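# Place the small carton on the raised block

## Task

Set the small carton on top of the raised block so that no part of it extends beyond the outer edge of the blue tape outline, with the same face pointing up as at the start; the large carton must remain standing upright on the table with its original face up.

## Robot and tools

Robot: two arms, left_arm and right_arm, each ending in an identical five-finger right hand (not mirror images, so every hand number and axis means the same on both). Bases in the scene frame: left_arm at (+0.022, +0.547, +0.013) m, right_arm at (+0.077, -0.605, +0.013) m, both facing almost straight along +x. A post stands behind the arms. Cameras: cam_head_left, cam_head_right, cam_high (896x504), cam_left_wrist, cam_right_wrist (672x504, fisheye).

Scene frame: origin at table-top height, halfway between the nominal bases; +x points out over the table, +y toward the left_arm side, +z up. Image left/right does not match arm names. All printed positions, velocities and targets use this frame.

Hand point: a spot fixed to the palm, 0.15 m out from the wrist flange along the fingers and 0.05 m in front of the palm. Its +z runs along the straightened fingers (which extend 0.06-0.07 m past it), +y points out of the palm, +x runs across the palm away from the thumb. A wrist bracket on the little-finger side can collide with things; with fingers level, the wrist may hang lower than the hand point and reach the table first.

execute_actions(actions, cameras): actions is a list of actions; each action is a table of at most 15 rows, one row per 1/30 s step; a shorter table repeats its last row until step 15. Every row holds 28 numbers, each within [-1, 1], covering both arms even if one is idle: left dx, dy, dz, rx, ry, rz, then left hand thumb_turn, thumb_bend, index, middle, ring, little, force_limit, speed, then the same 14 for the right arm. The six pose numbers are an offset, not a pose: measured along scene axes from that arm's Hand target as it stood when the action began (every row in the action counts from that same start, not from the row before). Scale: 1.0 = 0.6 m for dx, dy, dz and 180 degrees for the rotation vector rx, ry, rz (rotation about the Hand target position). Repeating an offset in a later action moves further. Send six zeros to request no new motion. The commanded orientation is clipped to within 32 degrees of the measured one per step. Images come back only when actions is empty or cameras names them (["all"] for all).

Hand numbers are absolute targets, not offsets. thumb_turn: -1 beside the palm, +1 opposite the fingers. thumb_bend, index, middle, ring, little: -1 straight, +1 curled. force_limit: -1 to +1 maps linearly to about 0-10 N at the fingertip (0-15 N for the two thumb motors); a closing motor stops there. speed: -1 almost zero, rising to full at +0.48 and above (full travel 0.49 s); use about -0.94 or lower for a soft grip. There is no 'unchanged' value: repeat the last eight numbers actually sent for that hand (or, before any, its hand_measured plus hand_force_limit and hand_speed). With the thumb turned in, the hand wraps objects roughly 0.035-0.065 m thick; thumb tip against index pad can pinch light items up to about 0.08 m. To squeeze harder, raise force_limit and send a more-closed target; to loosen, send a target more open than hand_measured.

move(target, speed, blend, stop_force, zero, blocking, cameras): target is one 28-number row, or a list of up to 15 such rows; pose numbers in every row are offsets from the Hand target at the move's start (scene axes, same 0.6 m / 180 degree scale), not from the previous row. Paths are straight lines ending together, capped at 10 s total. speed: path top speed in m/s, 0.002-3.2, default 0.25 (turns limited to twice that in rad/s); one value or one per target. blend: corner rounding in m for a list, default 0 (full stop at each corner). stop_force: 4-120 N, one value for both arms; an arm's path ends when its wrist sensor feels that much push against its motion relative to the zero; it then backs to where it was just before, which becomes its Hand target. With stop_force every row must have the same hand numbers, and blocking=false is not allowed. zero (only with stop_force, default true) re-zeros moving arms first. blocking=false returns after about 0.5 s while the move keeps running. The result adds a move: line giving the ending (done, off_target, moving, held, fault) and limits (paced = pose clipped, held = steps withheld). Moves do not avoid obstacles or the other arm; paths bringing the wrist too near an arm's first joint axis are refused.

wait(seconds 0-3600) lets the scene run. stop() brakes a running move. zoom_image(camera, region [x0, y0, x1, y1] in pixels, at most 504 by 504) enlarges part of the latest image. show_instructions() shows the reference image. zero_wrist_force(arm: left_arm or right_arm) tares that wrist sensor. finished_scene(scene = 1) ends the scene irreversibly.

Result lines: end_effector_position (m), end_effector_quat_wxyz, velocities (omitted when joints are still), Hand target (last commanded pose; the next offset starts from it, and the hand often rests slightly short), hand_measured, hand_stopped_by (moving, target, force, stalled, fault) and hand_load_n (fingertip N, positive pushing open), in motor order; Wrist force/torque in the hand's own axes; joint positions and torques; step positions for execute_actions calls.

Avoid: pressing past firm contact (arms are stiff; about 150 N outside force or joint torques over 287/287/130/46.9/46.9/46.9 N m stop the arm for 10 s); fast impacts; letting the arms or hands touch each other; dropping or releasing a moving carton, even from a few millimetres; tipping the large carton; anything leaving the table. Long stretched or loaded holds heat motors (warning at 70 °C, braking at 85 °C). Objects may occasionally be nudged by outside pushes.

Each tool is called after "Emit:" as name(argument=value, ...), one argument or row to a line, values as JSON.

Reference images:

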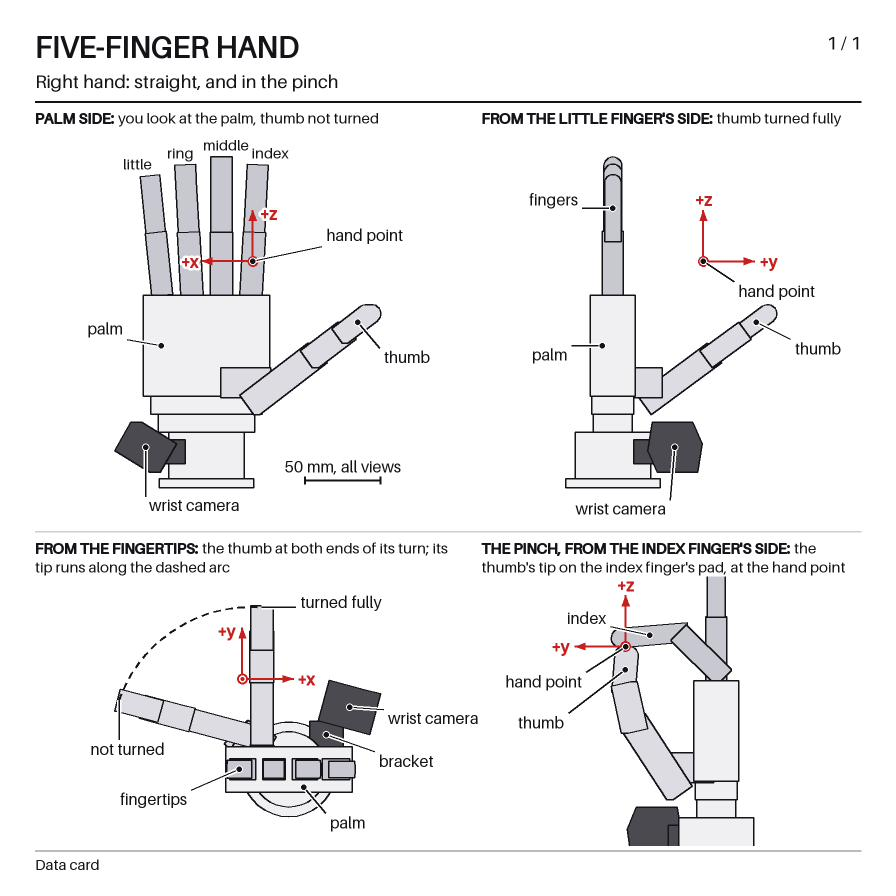

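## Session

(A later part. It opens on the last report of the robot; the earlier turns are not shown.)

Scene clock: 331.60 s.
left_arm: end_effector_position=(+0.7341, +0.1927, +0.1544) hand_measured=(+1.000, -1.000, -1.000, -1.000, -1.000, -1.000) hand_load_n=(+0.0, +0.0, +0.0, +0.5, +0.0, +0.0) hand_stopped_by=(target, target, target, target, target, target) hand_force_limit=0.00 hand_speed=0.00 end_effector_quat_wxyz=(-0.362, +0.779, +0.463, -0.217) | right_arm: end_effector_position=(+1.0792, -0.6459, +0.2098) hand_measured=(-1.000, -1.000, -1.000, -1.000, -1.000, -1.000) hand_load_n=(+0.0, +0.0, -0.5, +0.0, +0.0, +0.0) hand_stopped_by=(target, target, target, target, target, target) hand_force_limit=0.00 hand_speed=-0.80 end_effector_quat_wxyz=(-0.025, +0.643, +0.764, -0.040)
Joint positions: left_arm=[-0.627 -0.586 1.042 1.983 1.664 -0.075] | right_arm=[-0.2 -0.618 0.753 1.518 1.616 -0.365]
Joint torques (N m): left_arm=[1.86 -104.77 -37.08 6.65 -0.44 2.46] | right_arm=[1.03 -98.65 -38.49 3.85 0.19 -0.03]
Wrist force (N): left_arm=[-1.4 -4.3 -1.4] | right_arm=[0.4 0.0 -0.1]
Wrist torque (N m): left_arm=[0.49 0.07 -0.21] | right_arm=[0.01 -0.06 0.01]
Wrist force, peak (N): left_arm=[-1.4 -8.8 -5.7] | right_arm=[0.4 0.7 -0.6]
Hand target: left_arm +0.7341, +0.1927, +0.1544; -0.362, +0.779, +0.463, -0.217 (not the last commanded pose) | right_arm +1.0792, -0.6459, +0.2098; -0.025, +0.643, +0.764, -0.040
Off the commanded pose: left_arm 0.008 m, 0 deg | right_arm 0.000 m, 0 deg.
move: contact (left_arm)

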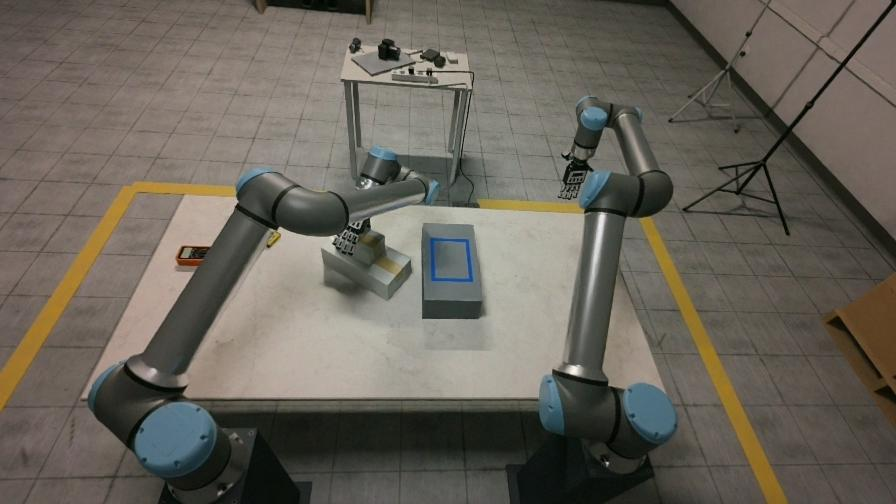

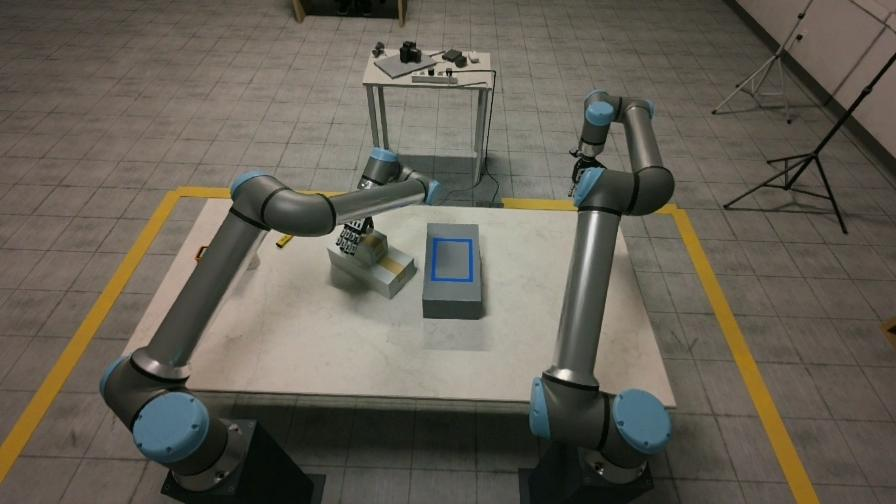

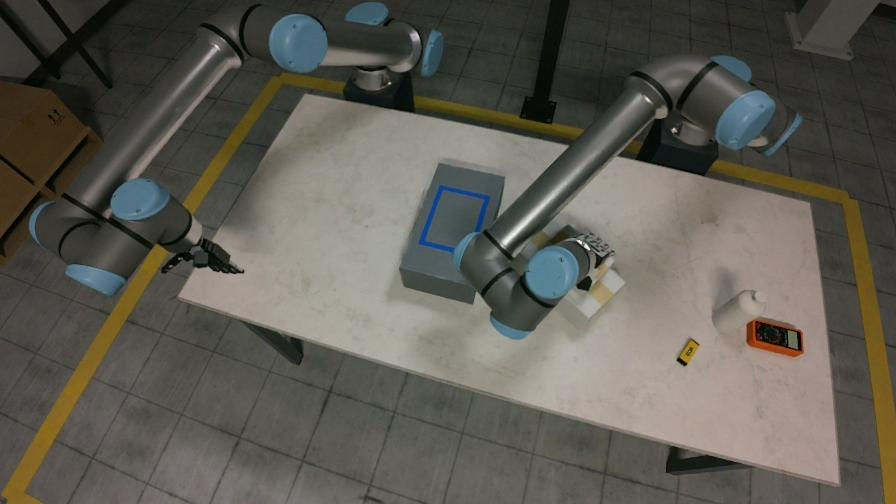

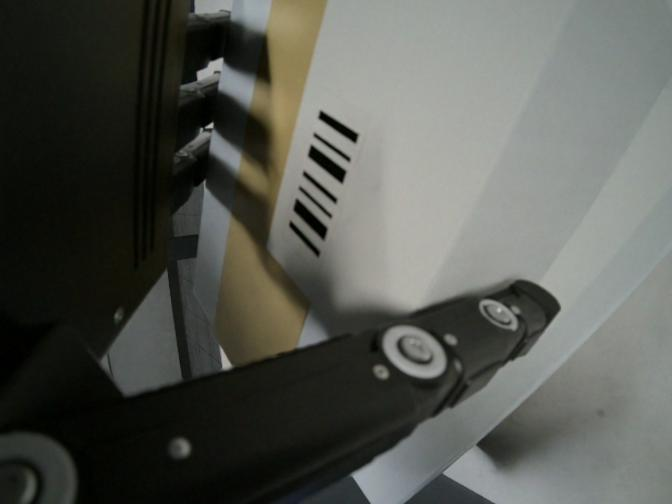

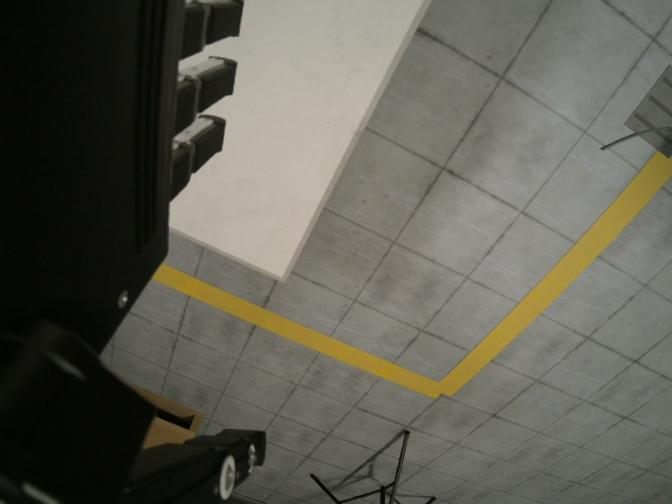

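Emit:
move(
  target=[
    [0,0,0.02,0,0,0,1,-1,-1,-1,-1,-1,0,0,0,0,0,0,0,0,-1,-1,-1,-1,-1,-1,0,-0.8],
    [-0.0115,0.0067,0.02,0,0,0,1,-1,-1,-1,-1,-1,0,0,0,0,0,0,0,0,-1,-1,-1,-1,-1,-1,0,-0.8],
  ],
  speed=0.03,
)

Emit:
move(
  target=[0,0,-0.0275,0,0,0,1,-1,-1,-1,-1,-1,0,0,0,0,0,0,0,0,-1,-1,-1,-1,-1,-1,0,-0.8],
  speed=0.01,
  stop_force=4,
  cameras=["all"],
)

Emit:
zoom_image(
  camera="cam_head_left",
  region=[328, 215, 392, 275],
)

Emit:
zoom_image(
  camera="cam_left_wrist",
  region=[172, 0, 672, 504],
)

Scene clock: 346.10 s.
left_arm: end_effector_position=(+0.7271, +0.1968, +0.1664) hand_measured=(+1.000, -1.000, -1.000, -1.000, -1.000, -1.000) hand_load_n=(+0.0, +0.0, +0.0, +0.0, +0.0, -0.5) hand_stopped_by=(target, target, target, target, target, target) hand_force_limit=0.00 hand_speed=0.00 end_effector_quat_wxyz=(-0.362, +0.779, +0.463, -0.217) end_effector_velocity=(+0.002, +0.000, +0.001) end_effector_angular_velocity=(-0.001, -0.002, +0.001) | right_arm: end_effector_position=(+1.0792, -0.6459, +0.2098) hand_measured=(-1.000, -1.000, -1.000, -1.000, -1.000, -1.000) hand_load_n=(+0.0, +0.0, +0.0, +0.0, +0.0, +0.0) hand_stopped_by=(target, target, target, target, target, target) hand_force_limit=0.00 hand_speed=-0.80 end_effector_quat_wxyz=(-0.025, +0.643, +0.764, -0.040)
Joint positions: left_arm=[-0.628 -0.61 1.066 1.983 1.665 -0.076] | right_arm=[-0.2 -0.618 0.753 1.518 1.616 -0.365]
Joint velocities: left_arm=[0.001 0.002 -0.007 0.002 0 0] | right_arm=[within noise]
Joint torques (N m): left_arm=[-10.55 -82.37 -36.81 8.14 3.37 -2.61] | right_arm=[0.93 -98.46 -39.67 4.09 0.13 0.04]
Wrist force (N): left_arm=[-1.5 0.2 -0.3] | right_arm=[0.6 0.0 0.0]
Wrist torque (N m): left_arm=[0.33 0.10 -0.21] | right_arm=[0.01 -0.10 0.02]
Wrist force, peak (N): left_arm=[-1.5 -4.5 -1.4] | right_arm=[0.7 0.5 -0.4]
Hand target: left_arm +0.7272, +0.1968, +0.1664; -0.362, +0.779, +0.463, -0.217 | right_arm +1.0792, -0.6459, +0.2098; -0.025, +0.643, +0.764, -0.040
Off the commanded pose: left_arm 0.000 m, 0 deg | right_arm 0.000 m, 0 deg.
move: done

Scene clock: 348.70 s.
left_arm: end_effector_position=(+0.7272, +0.1968, +0.1518) hand_measured=(+1.000, -1.000, -1.000, -1.000, -1.000, -1.000) hand_load_n=(+0.5, +0.0, +0.0, +0.0, +0.0, +0.0) hand_stopped_by=(target, target, target, target, target, target) hand_force_limit=0.00 hand_speed=0.00 end_effector_quat_wxyz=(-0.362, +0.779, +0.463, -0.217) | right_arm: end_effector_position=(+1.0792, -0.6459, +0.2098) hand_measured=(-1.000, -1.000, -1.000, -1.000, -1.000, -1.000) hand_load_n=(+0.0, +0.0, +0.0, +0.0, +0.0, +0.0) hand_stopped_by=(target, target, target, target, target, target) hand_force_limit=0.00 hand_speed=-0.80 end_effector_quat_wxyz=(-0.025, +0.643, +0.764, -0.040)
Joint positions: left_arm=[-0.628 -0.598 1.07 1.966 1.665 -0.076] | right_arm=[-0.2 -0.618 0.753 1.518 1.616 -0.365]
Joint torques (N m): left_arm=[-11.12 -106.83 -37 7.83 3.17 -2.75] | right_arm=[0.16 -98.21 -39.81 3.95 -0.02 -0.13]
Wrist force (N): left_arm=[-1.1 0.3 -0.7] | right_arm=[0.3 0.4 -0.2]
Wrist torque (N m): left_arm=[0.46 0.08 -0.18] | right_arm=[0.06 -0.05 0.02]
Wrist force, peak (N): left_arm=[-1.3 -5.8 -7.2] | right_arm=[0.6 0.5 -0.3]
Hand target: left_arm +0.7272, +0.1968, +0.1518; -0.362, +0.779, +0.463, -0.217 (not the last commanded pose) | right_arm +1.0792, -0.6459, +0.2098; -0.025, +0.643, +0.764, -0.040
Off the commanded pose: left_arm 0.002 m, 0 deg | right_arm 0.000 m, 0 deg.
move: contact (left_arm)

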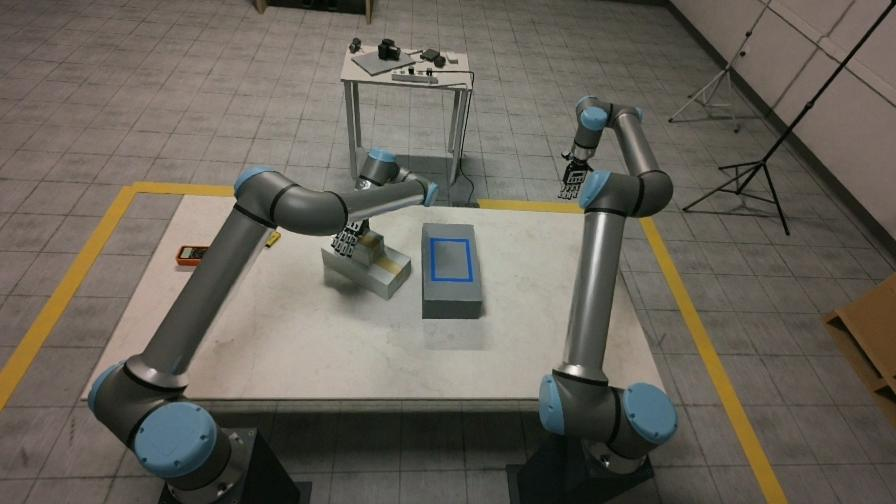

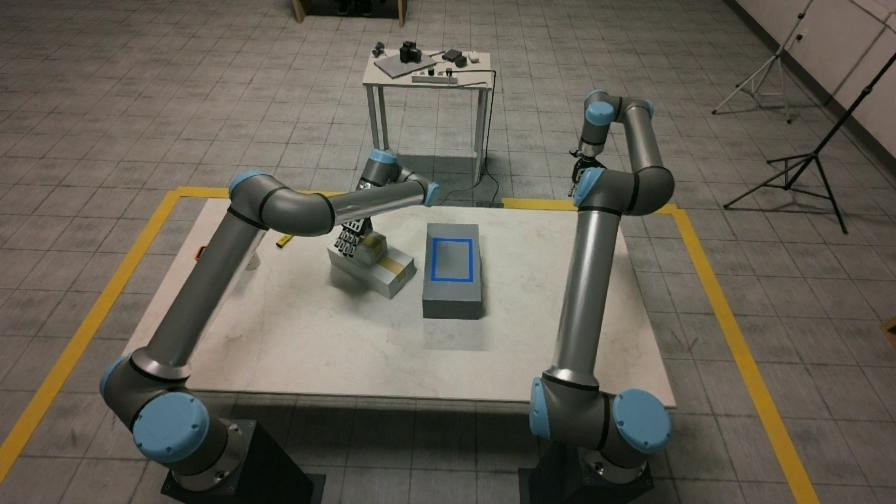

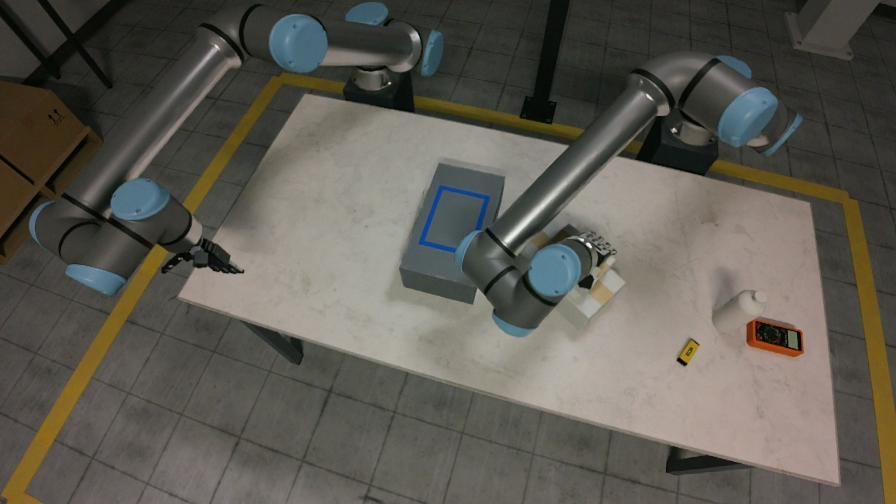

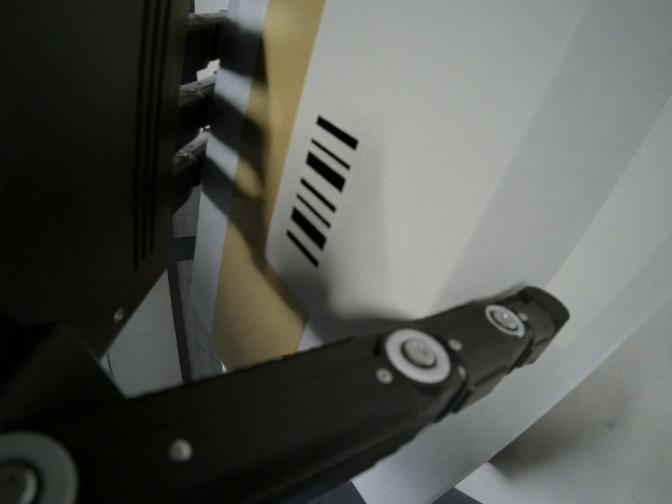

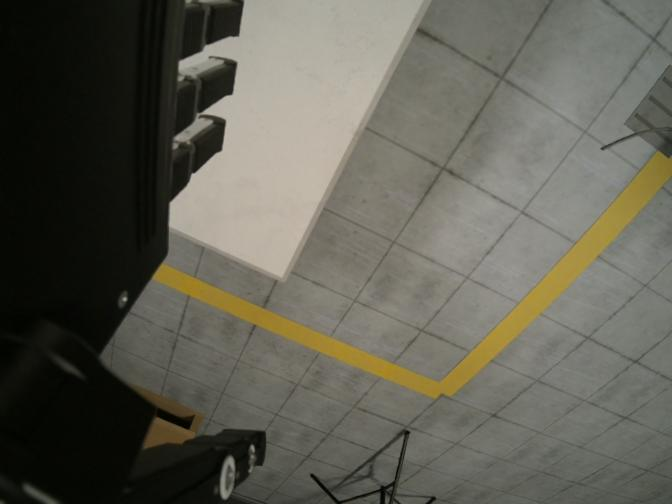

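Scaled by 7.875 from the camera's image (finer frame: 1280x720).

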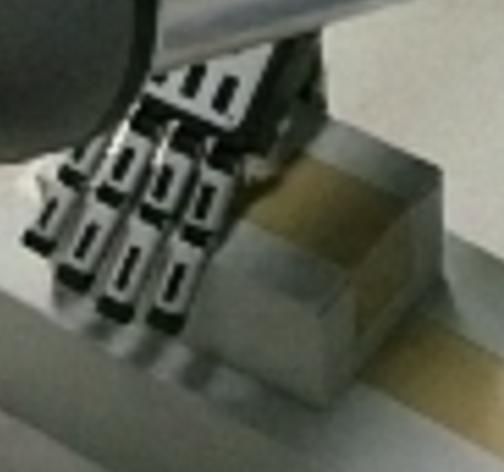

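Scaled by 1.000.

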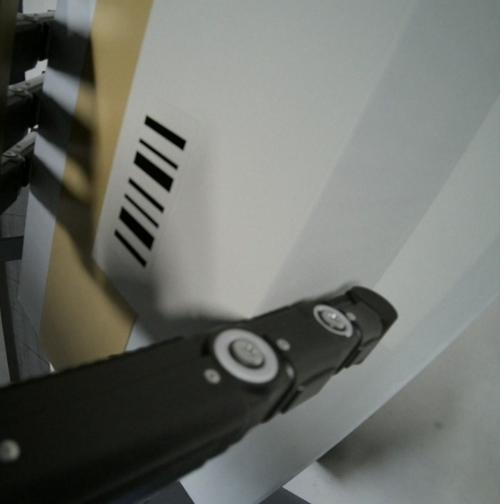

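Emit:
move(
  target=[
    [0,0,0.25,0,0,0,1,-1,-1,-1,-1,-1,0,0,0,0,0,0,0,0,-1,-1,-1,-1,-1,-1,0,-0.8],
    [-0.222,0.0753,0.25,-0.1723,-0.3174,0,1,-1,-1,-1,-1,-1,0,0,0,0,0,0,0,0,-1,-1,-1,-1,-1,-1,0,-0.8],
  ],
  speed=[0.03, 0.2],
  cameras=["all"],
)

Emit:
zoom_image(
  camera="cam_head_left",
  region=[310, 190, 430, 310],
)

Emit:
zoom_image(
  camera="cam_high",
  region=[490, 190, 650, 340],
)

Scene clock: 425.37 s.
left_arm: end_effector_position=(+0.5940, +0.2419, +0.3019) hand_measured=(+1.000, -1.000, -1.000, -1.000, -1.000, -1.000) hand_load_n=(+0.0, +0.0, +0.0, +0.0, +0.0, +0.0) hand_stopped_by=(target, target, target, target, target, target) hand_force_limit=0.00 hand_speed=0.00 end_effector_quat_wxyz=(+0.113, +0.853, +0.506, +0.066) | right_arm: end_effector_position=(+1.0792, -0.6459, +0.2098) hand_measured=(-1.000, -1.000, -1.000, -1.000, -1.000, -1.000) hand_load_n=(+0.0, +0.0, +0.0, +0.0, +0.0, +0.0) hand_stopped_by=(target, target, target, target, target, target) hand_force_limit=0.00 hand_speed=-0.80 end_effector_quat_wxyz=(-0.025, +0.643, +0.764, -0.040)
Joint positions: left_arm=[-0.778 -1.435 1.842 0.91 1.503 -0.26] | right_arm=[-0.2 -0.618 0.753 1.518 1.616 -0.365]
Joint torques (N m): left_arm=[-0.08 -53.83 -22.87 0.29 3.13 3.17] | right_arm=[1.16 -98.44 -40.04 4.27 -0.11 -0.12]
Wrist force (N): left_arm=[-1.4 0.6 0.0] | right_arm=[0.4 0.3 -0.2]
Wrist torque (N m): left_arm=[0.08 0.20 -0.10] | right_arm=[0.06 -0.06 0.02]
Wrist force, peak (N): left_arm=[-2.0 0.4 -0.2] | right_arm=[0.1 0.6 -0.9]
Hand target: left_arm +0.5940, +0.2419, +0.3018; +0.113, +0.853, +0.506, +0.066 | right_arm +1.0792, -0.6459, +0.2098; -0.025, +0.643, +0.764, -0.040
Off the commanded pose: left_arm 0.000 m, 0 deg | right_arm 0.000 m, 0 deg.
move: done

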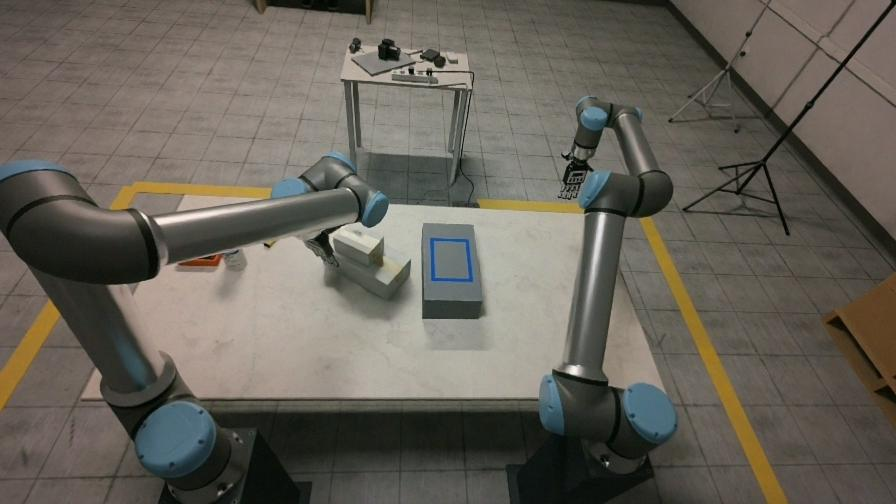

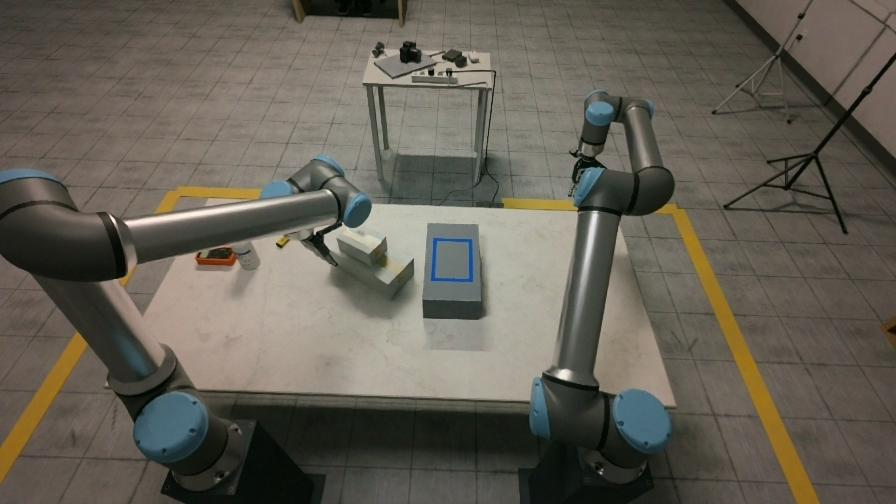

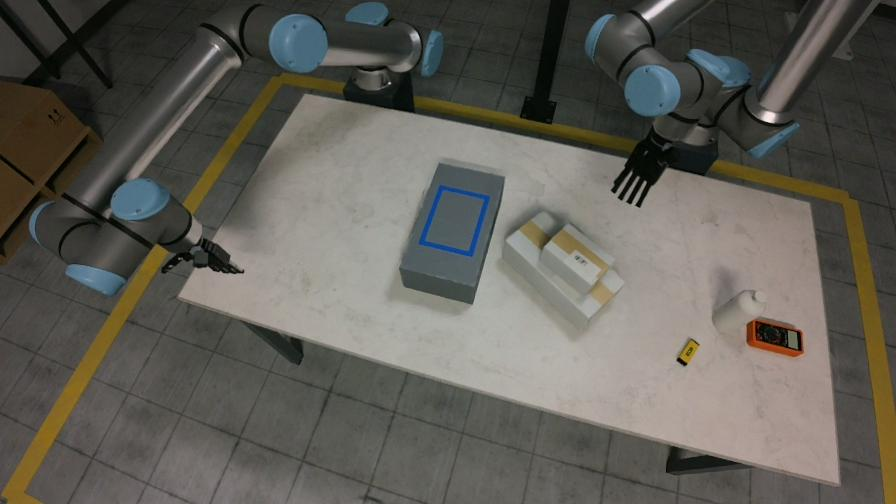

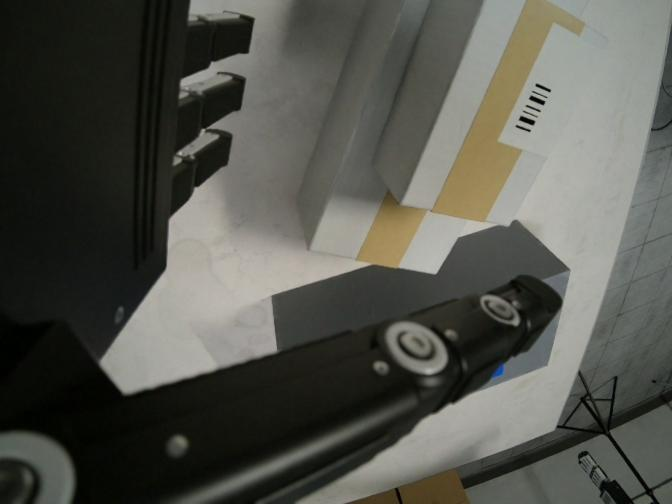

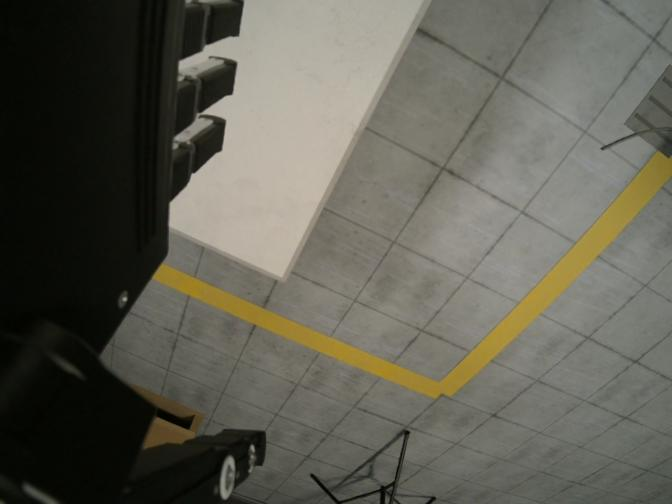

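Scaled by 4.200 from the camera's image (finer frame: 1280x720).

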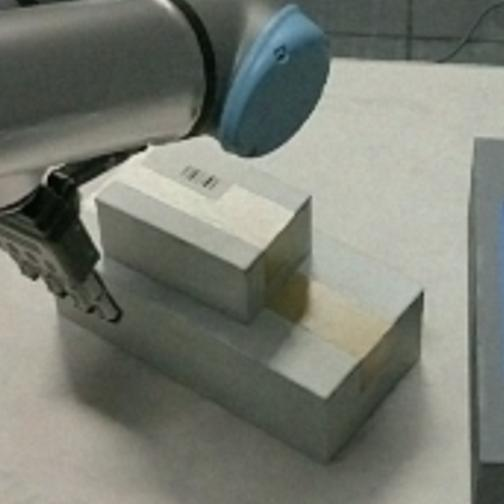

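Scaled by 3.150 from the camera's image (finer frame: 1280x720).

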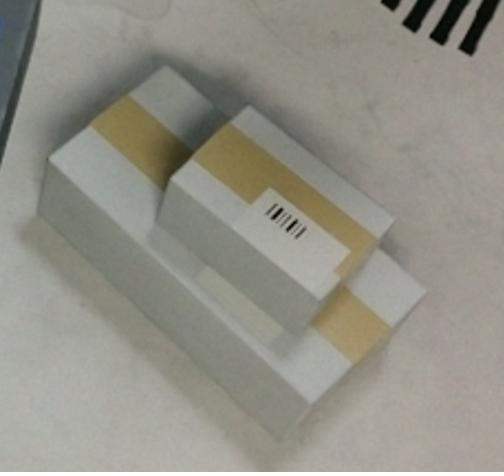

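Emit:
move(
  target=[
    [0,0,0,0,0,0,1,-1,-1,-1,-1,-1,0,0,0,0,0.3,0,0,0,-1,-1,-1,-1,-1,-1,0,-0.8],
    [0,0,0,0,0,0,1,-1,-1,-1,-1,-1,0,0,-0.215,0.66,0.32,0.1466,-0.0183,0.7761,-1,-1,-1,-1,-1,-1,0,-0.8],
  ],
  speed=[0.15, 0.15],
  blend=[0.03, 0],
  cameras=["all"],
)

Scene clock: 442.80 s.
left_arm: end_effector_position=(+0.5940, +0.2419, +0.3018) hand_measured=(+1.000, -1.000, -1.000, -1.000, -1.000, -1.000) hand_load_n=(+0.0, +0.0, +0.0, +0.0, +0.0, +0.0) hand_stopped_by=(target, target, target, target, target, target) hand_force_limit=0.00 hand_speed=0.00 end_effector_quat_wxyz=(+0.113, +0.853, +0.506, +0.066) | right_arm: end_effector_position=(+0.9488, -0.2502, +0.4013) hand_measured=(-1.000, -1.000, -1.000, -1.000, -1.000, -1.000) hand_load_n=(+0.0, +0.0, +0.0, +0.0, +0.0, +0.0) hand_stopped_by=(target, target, target, target, target, target) hand_force_limit=0.00 hand_speed=-0.80 end_effector_quat_wxyz=(-0.064, -0.504, +0.854, +0.113)
Joint positions: left_arm=[-0.778 -1.435 1.843 0.91 1.503 -0.26] | right_arm=[0.089 -0.384 0.035 2.133 1.422 -2.559]
Joint torques (N m): left_arm=[5.77 -42.12 -35.71 6.21 2.67 2.78] | right_arm=[-11.72 -96.89 -42.1 6.38 3.39 -0.56]
Wrist force (N): left_arm=[-1.4 0.2 -0.4] | right_arm=[-0.1 0.9 0.0]
Wrist torque (N m): left_arm=[0.06 0.21 -0.12] | right_arm=[0.14 0.07 -0.08]
Wrist force, peak (N): left_arm=[-1.8 0.3 -0.2] | right_arm=[0.3 0.6 2.2]
Hand target: left_arm +0.5940, +0.2419, +0.3018; +0.113, +0.853, +0.506, +0.066 | right_arm +0.9502, -0.2499, +0.4018; -0.068, -0.505, +0.853, +0.112
Off the commanded pose: left_arm 0.000 m, 0 deg | right_arm 0.002 m, 1 deg.
elbow stopped short (right arm): the move would have taken joint 3 (elbow) straighter than the controller allows.
move: done

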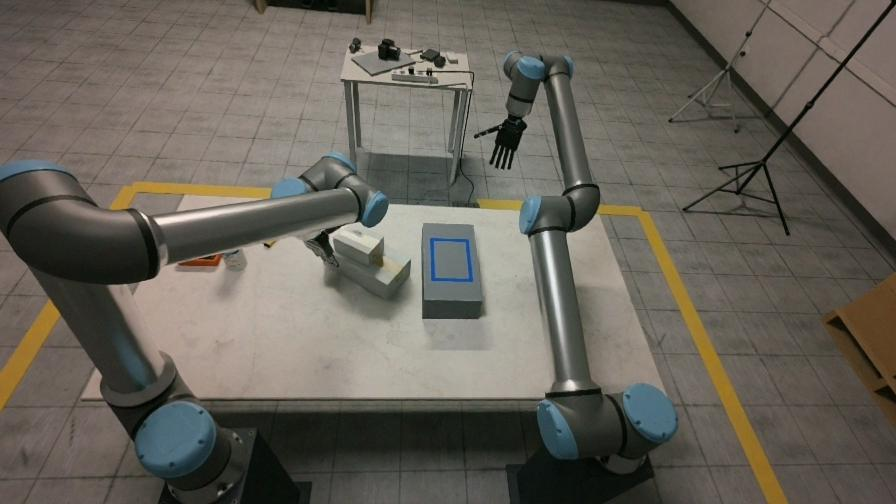

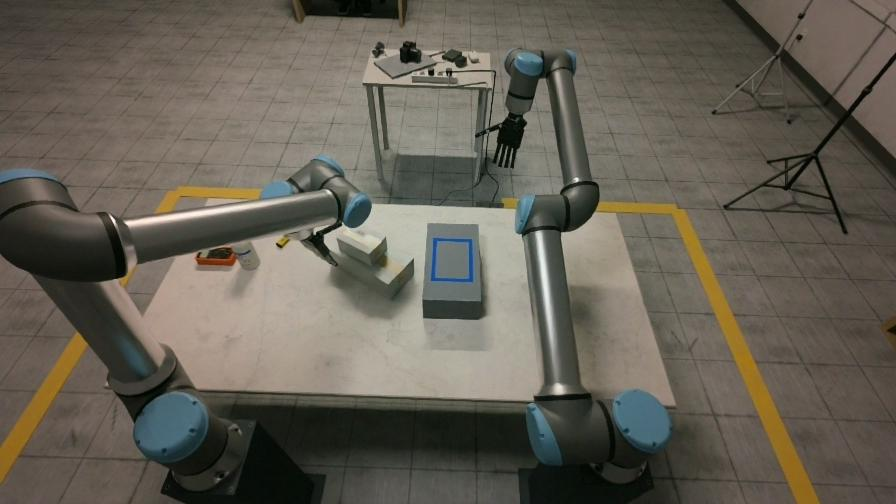

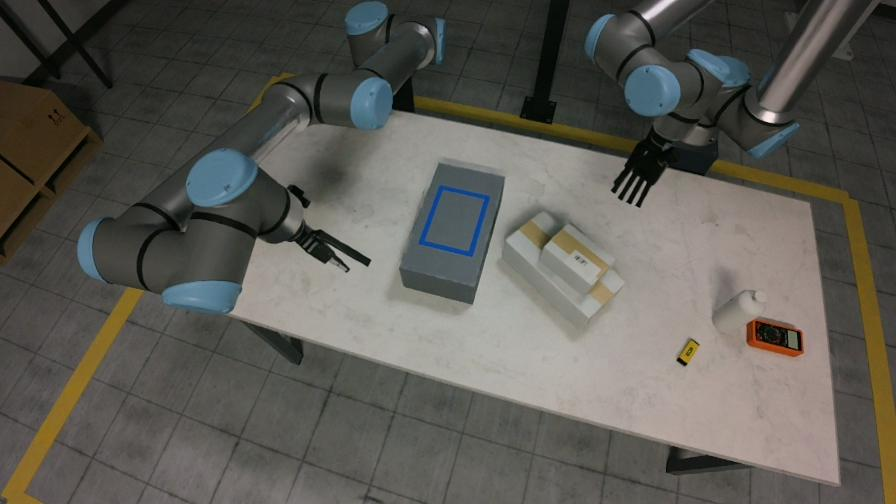

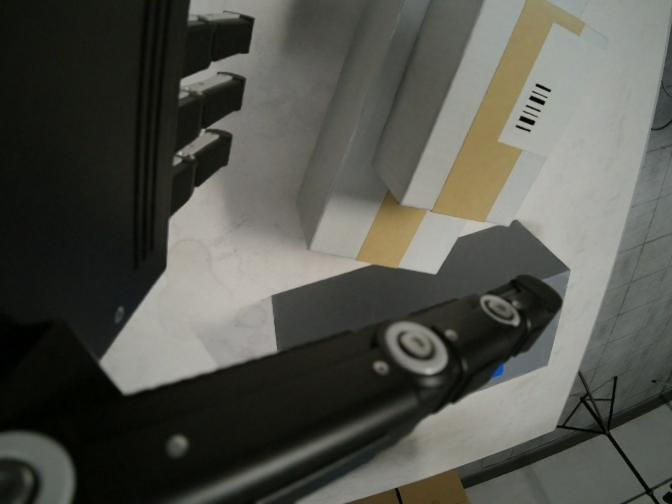

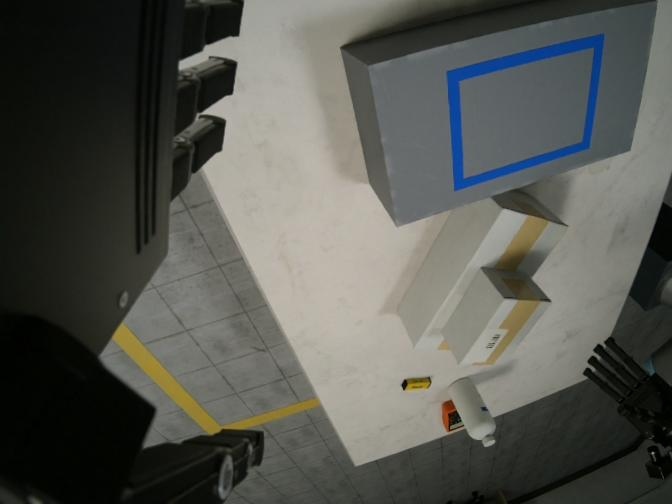

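Emit:
move(
  target=[0.2357,-0.0818,-0.07,0.1537,0.2832,0,1,-1,-1,-1,-1,-1,0,0,-0.25,-0.25,-0.08,0,0,-0.342,-1,-1,-1,-1,-1,-1,0,-0.8],
  speed=0.15,
  cameras=["all"],
)

Emit:
zoom_image(
  camera="cam_head_left",
  region=[310, 190, 430, 310],
)

Emit:
zoom_image(
  camera="cam_left_wrist",
  region=[172, 0, 672, 504],
)

Scene clock: 482.30 s.
left_arm: end_effector_position=(+0.7354, +0.1929, +0.2598) hand_measured=(+1.000, -1.000, -1.000, -1.000, -1.000, -1.000) hand_load_n=(+0.0, +0.0, +0.0, +0.5, +0.0, -0.5) hand_stopped_by=(target, target, target, target, target, target) hand_force_limit=0.00 hand_speed=0.00 end_effector_quat_wxyz=(-0.314, +0.800, +0.475, -0.188) | right_arm: end_effector_position=(+0.8003, -0.4000, +0.3539) hand_measured=(-1.000, -1.000, -1.000, -1.000, -1.000, -1.000) hand_load_n=(+0.0, +0.0, +0.0, +0.0, +0.0, +0.0) hand_stopped_by=(target, target, target, target, target, target) hand_force_limit=0.00 hand_speed=-0.80 end_effector_quat_wxyz=(-0.001, +0.002, +0.991, +0.131)
Joint positions: left_arm=[-0.63 -0.711 1.029 1.998 1.656 -0.088] | right_arm=[-0.145 -1.156 1.444 1.322 1.311 -1.712]
Joint torques (N m): left_arm=[-12.35 -83.6 -37.27 6.31 -0.74 -2.91] | right_arm=[13.23 -68.33 -32.44 4.92 -0.64 0.76]
Wrist force (N): left_arm=[-1.4 0.6 -0.3] | right_arm=[0.2 0.8 -0.1]
Wrist torque (N m): left_arm=[0.35 0.10 -0.37] | right_arm=[0.07 0.07 0.19]
Wrist force, peak (N): left_arm=[-2.0 0.4 -0.5] | right_arm=[0.1 1.7 -0.1]
Hand target: left_arm +0.7354, +0.1929, +0.2598; -0.314, +0.800, +0.475, -0.188 | right_arm +0.8002, -0.3999, +0.3538; -0.001, +0.002, +0.991, +0.131
Off the commanded pose: left_arm 0.000 m, 0 deg | right_arm 0.000 m, 0 deg.
move: done

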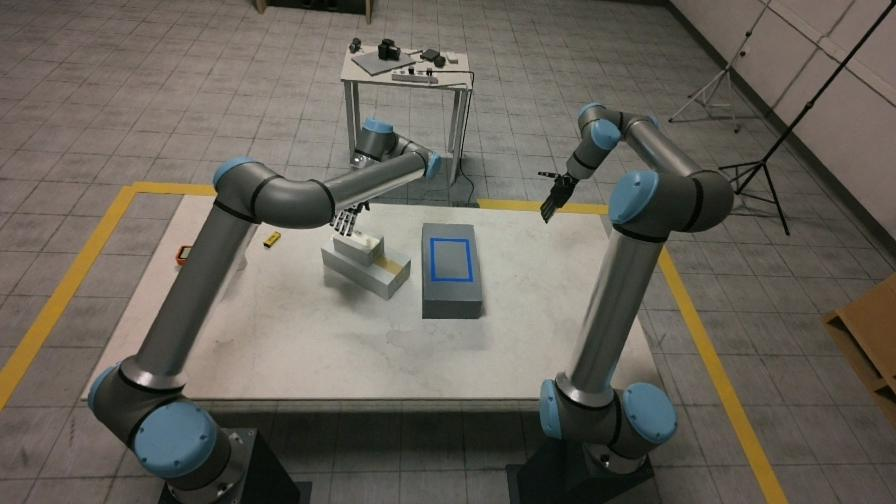

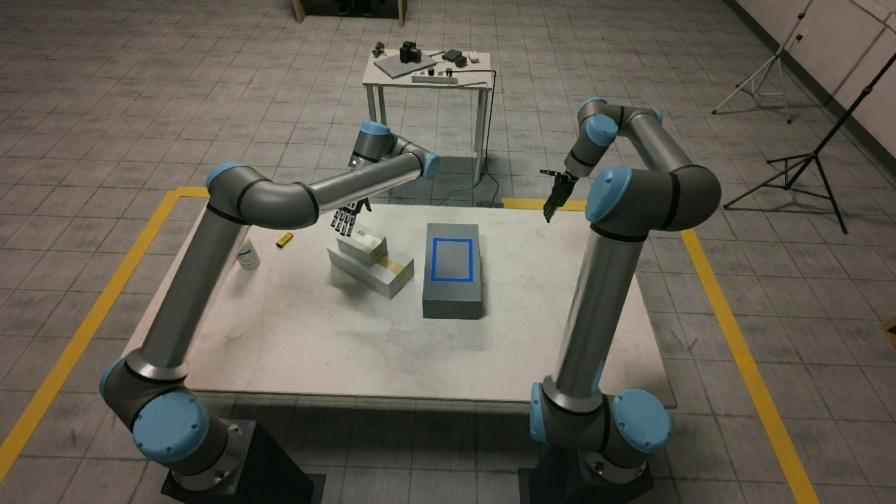

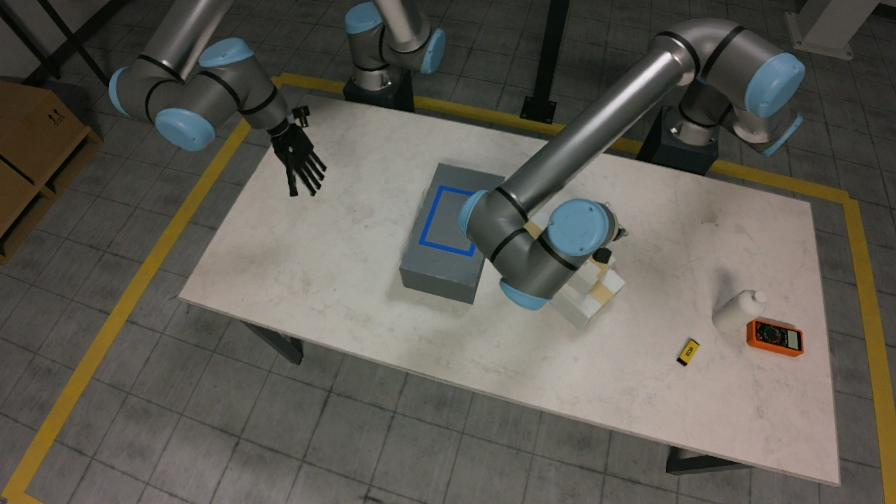

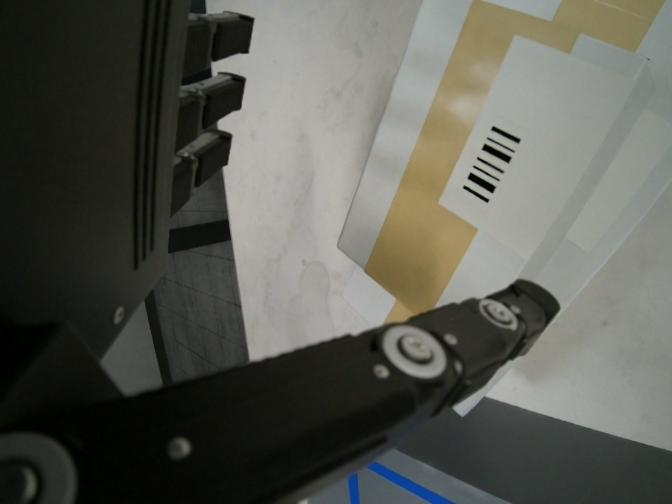

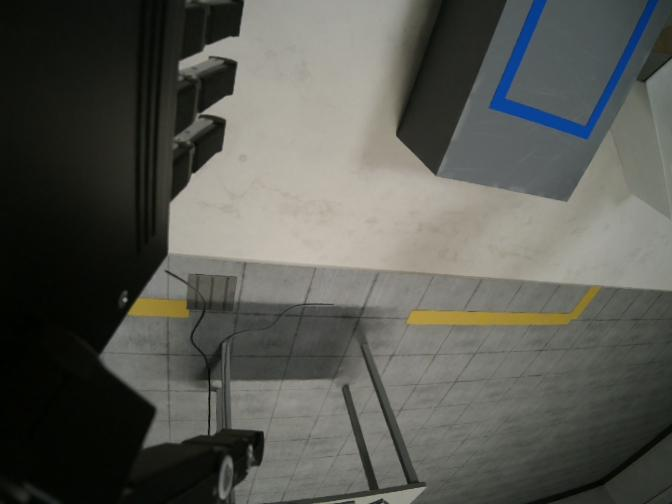

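Scaled by 4.200 from the camera's image (finer frame: 1280x720).

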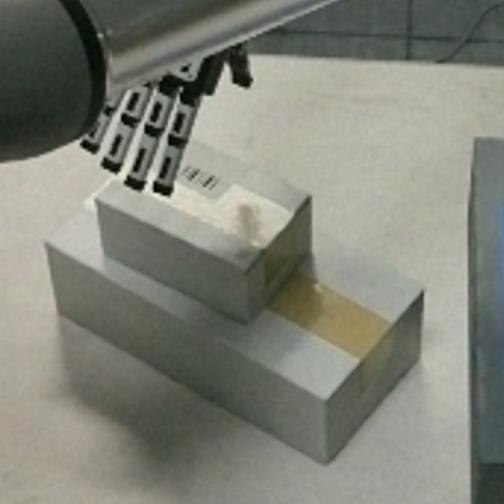

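Scaled by 1.000.

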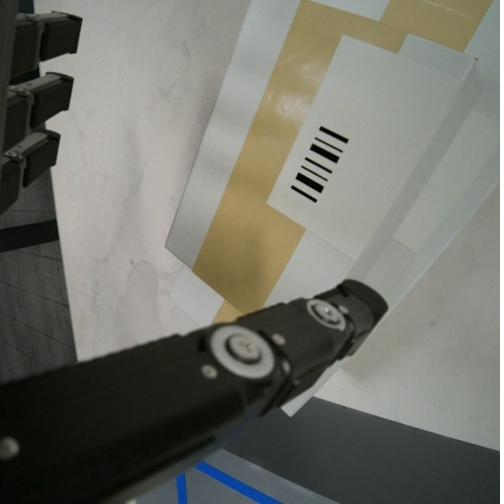

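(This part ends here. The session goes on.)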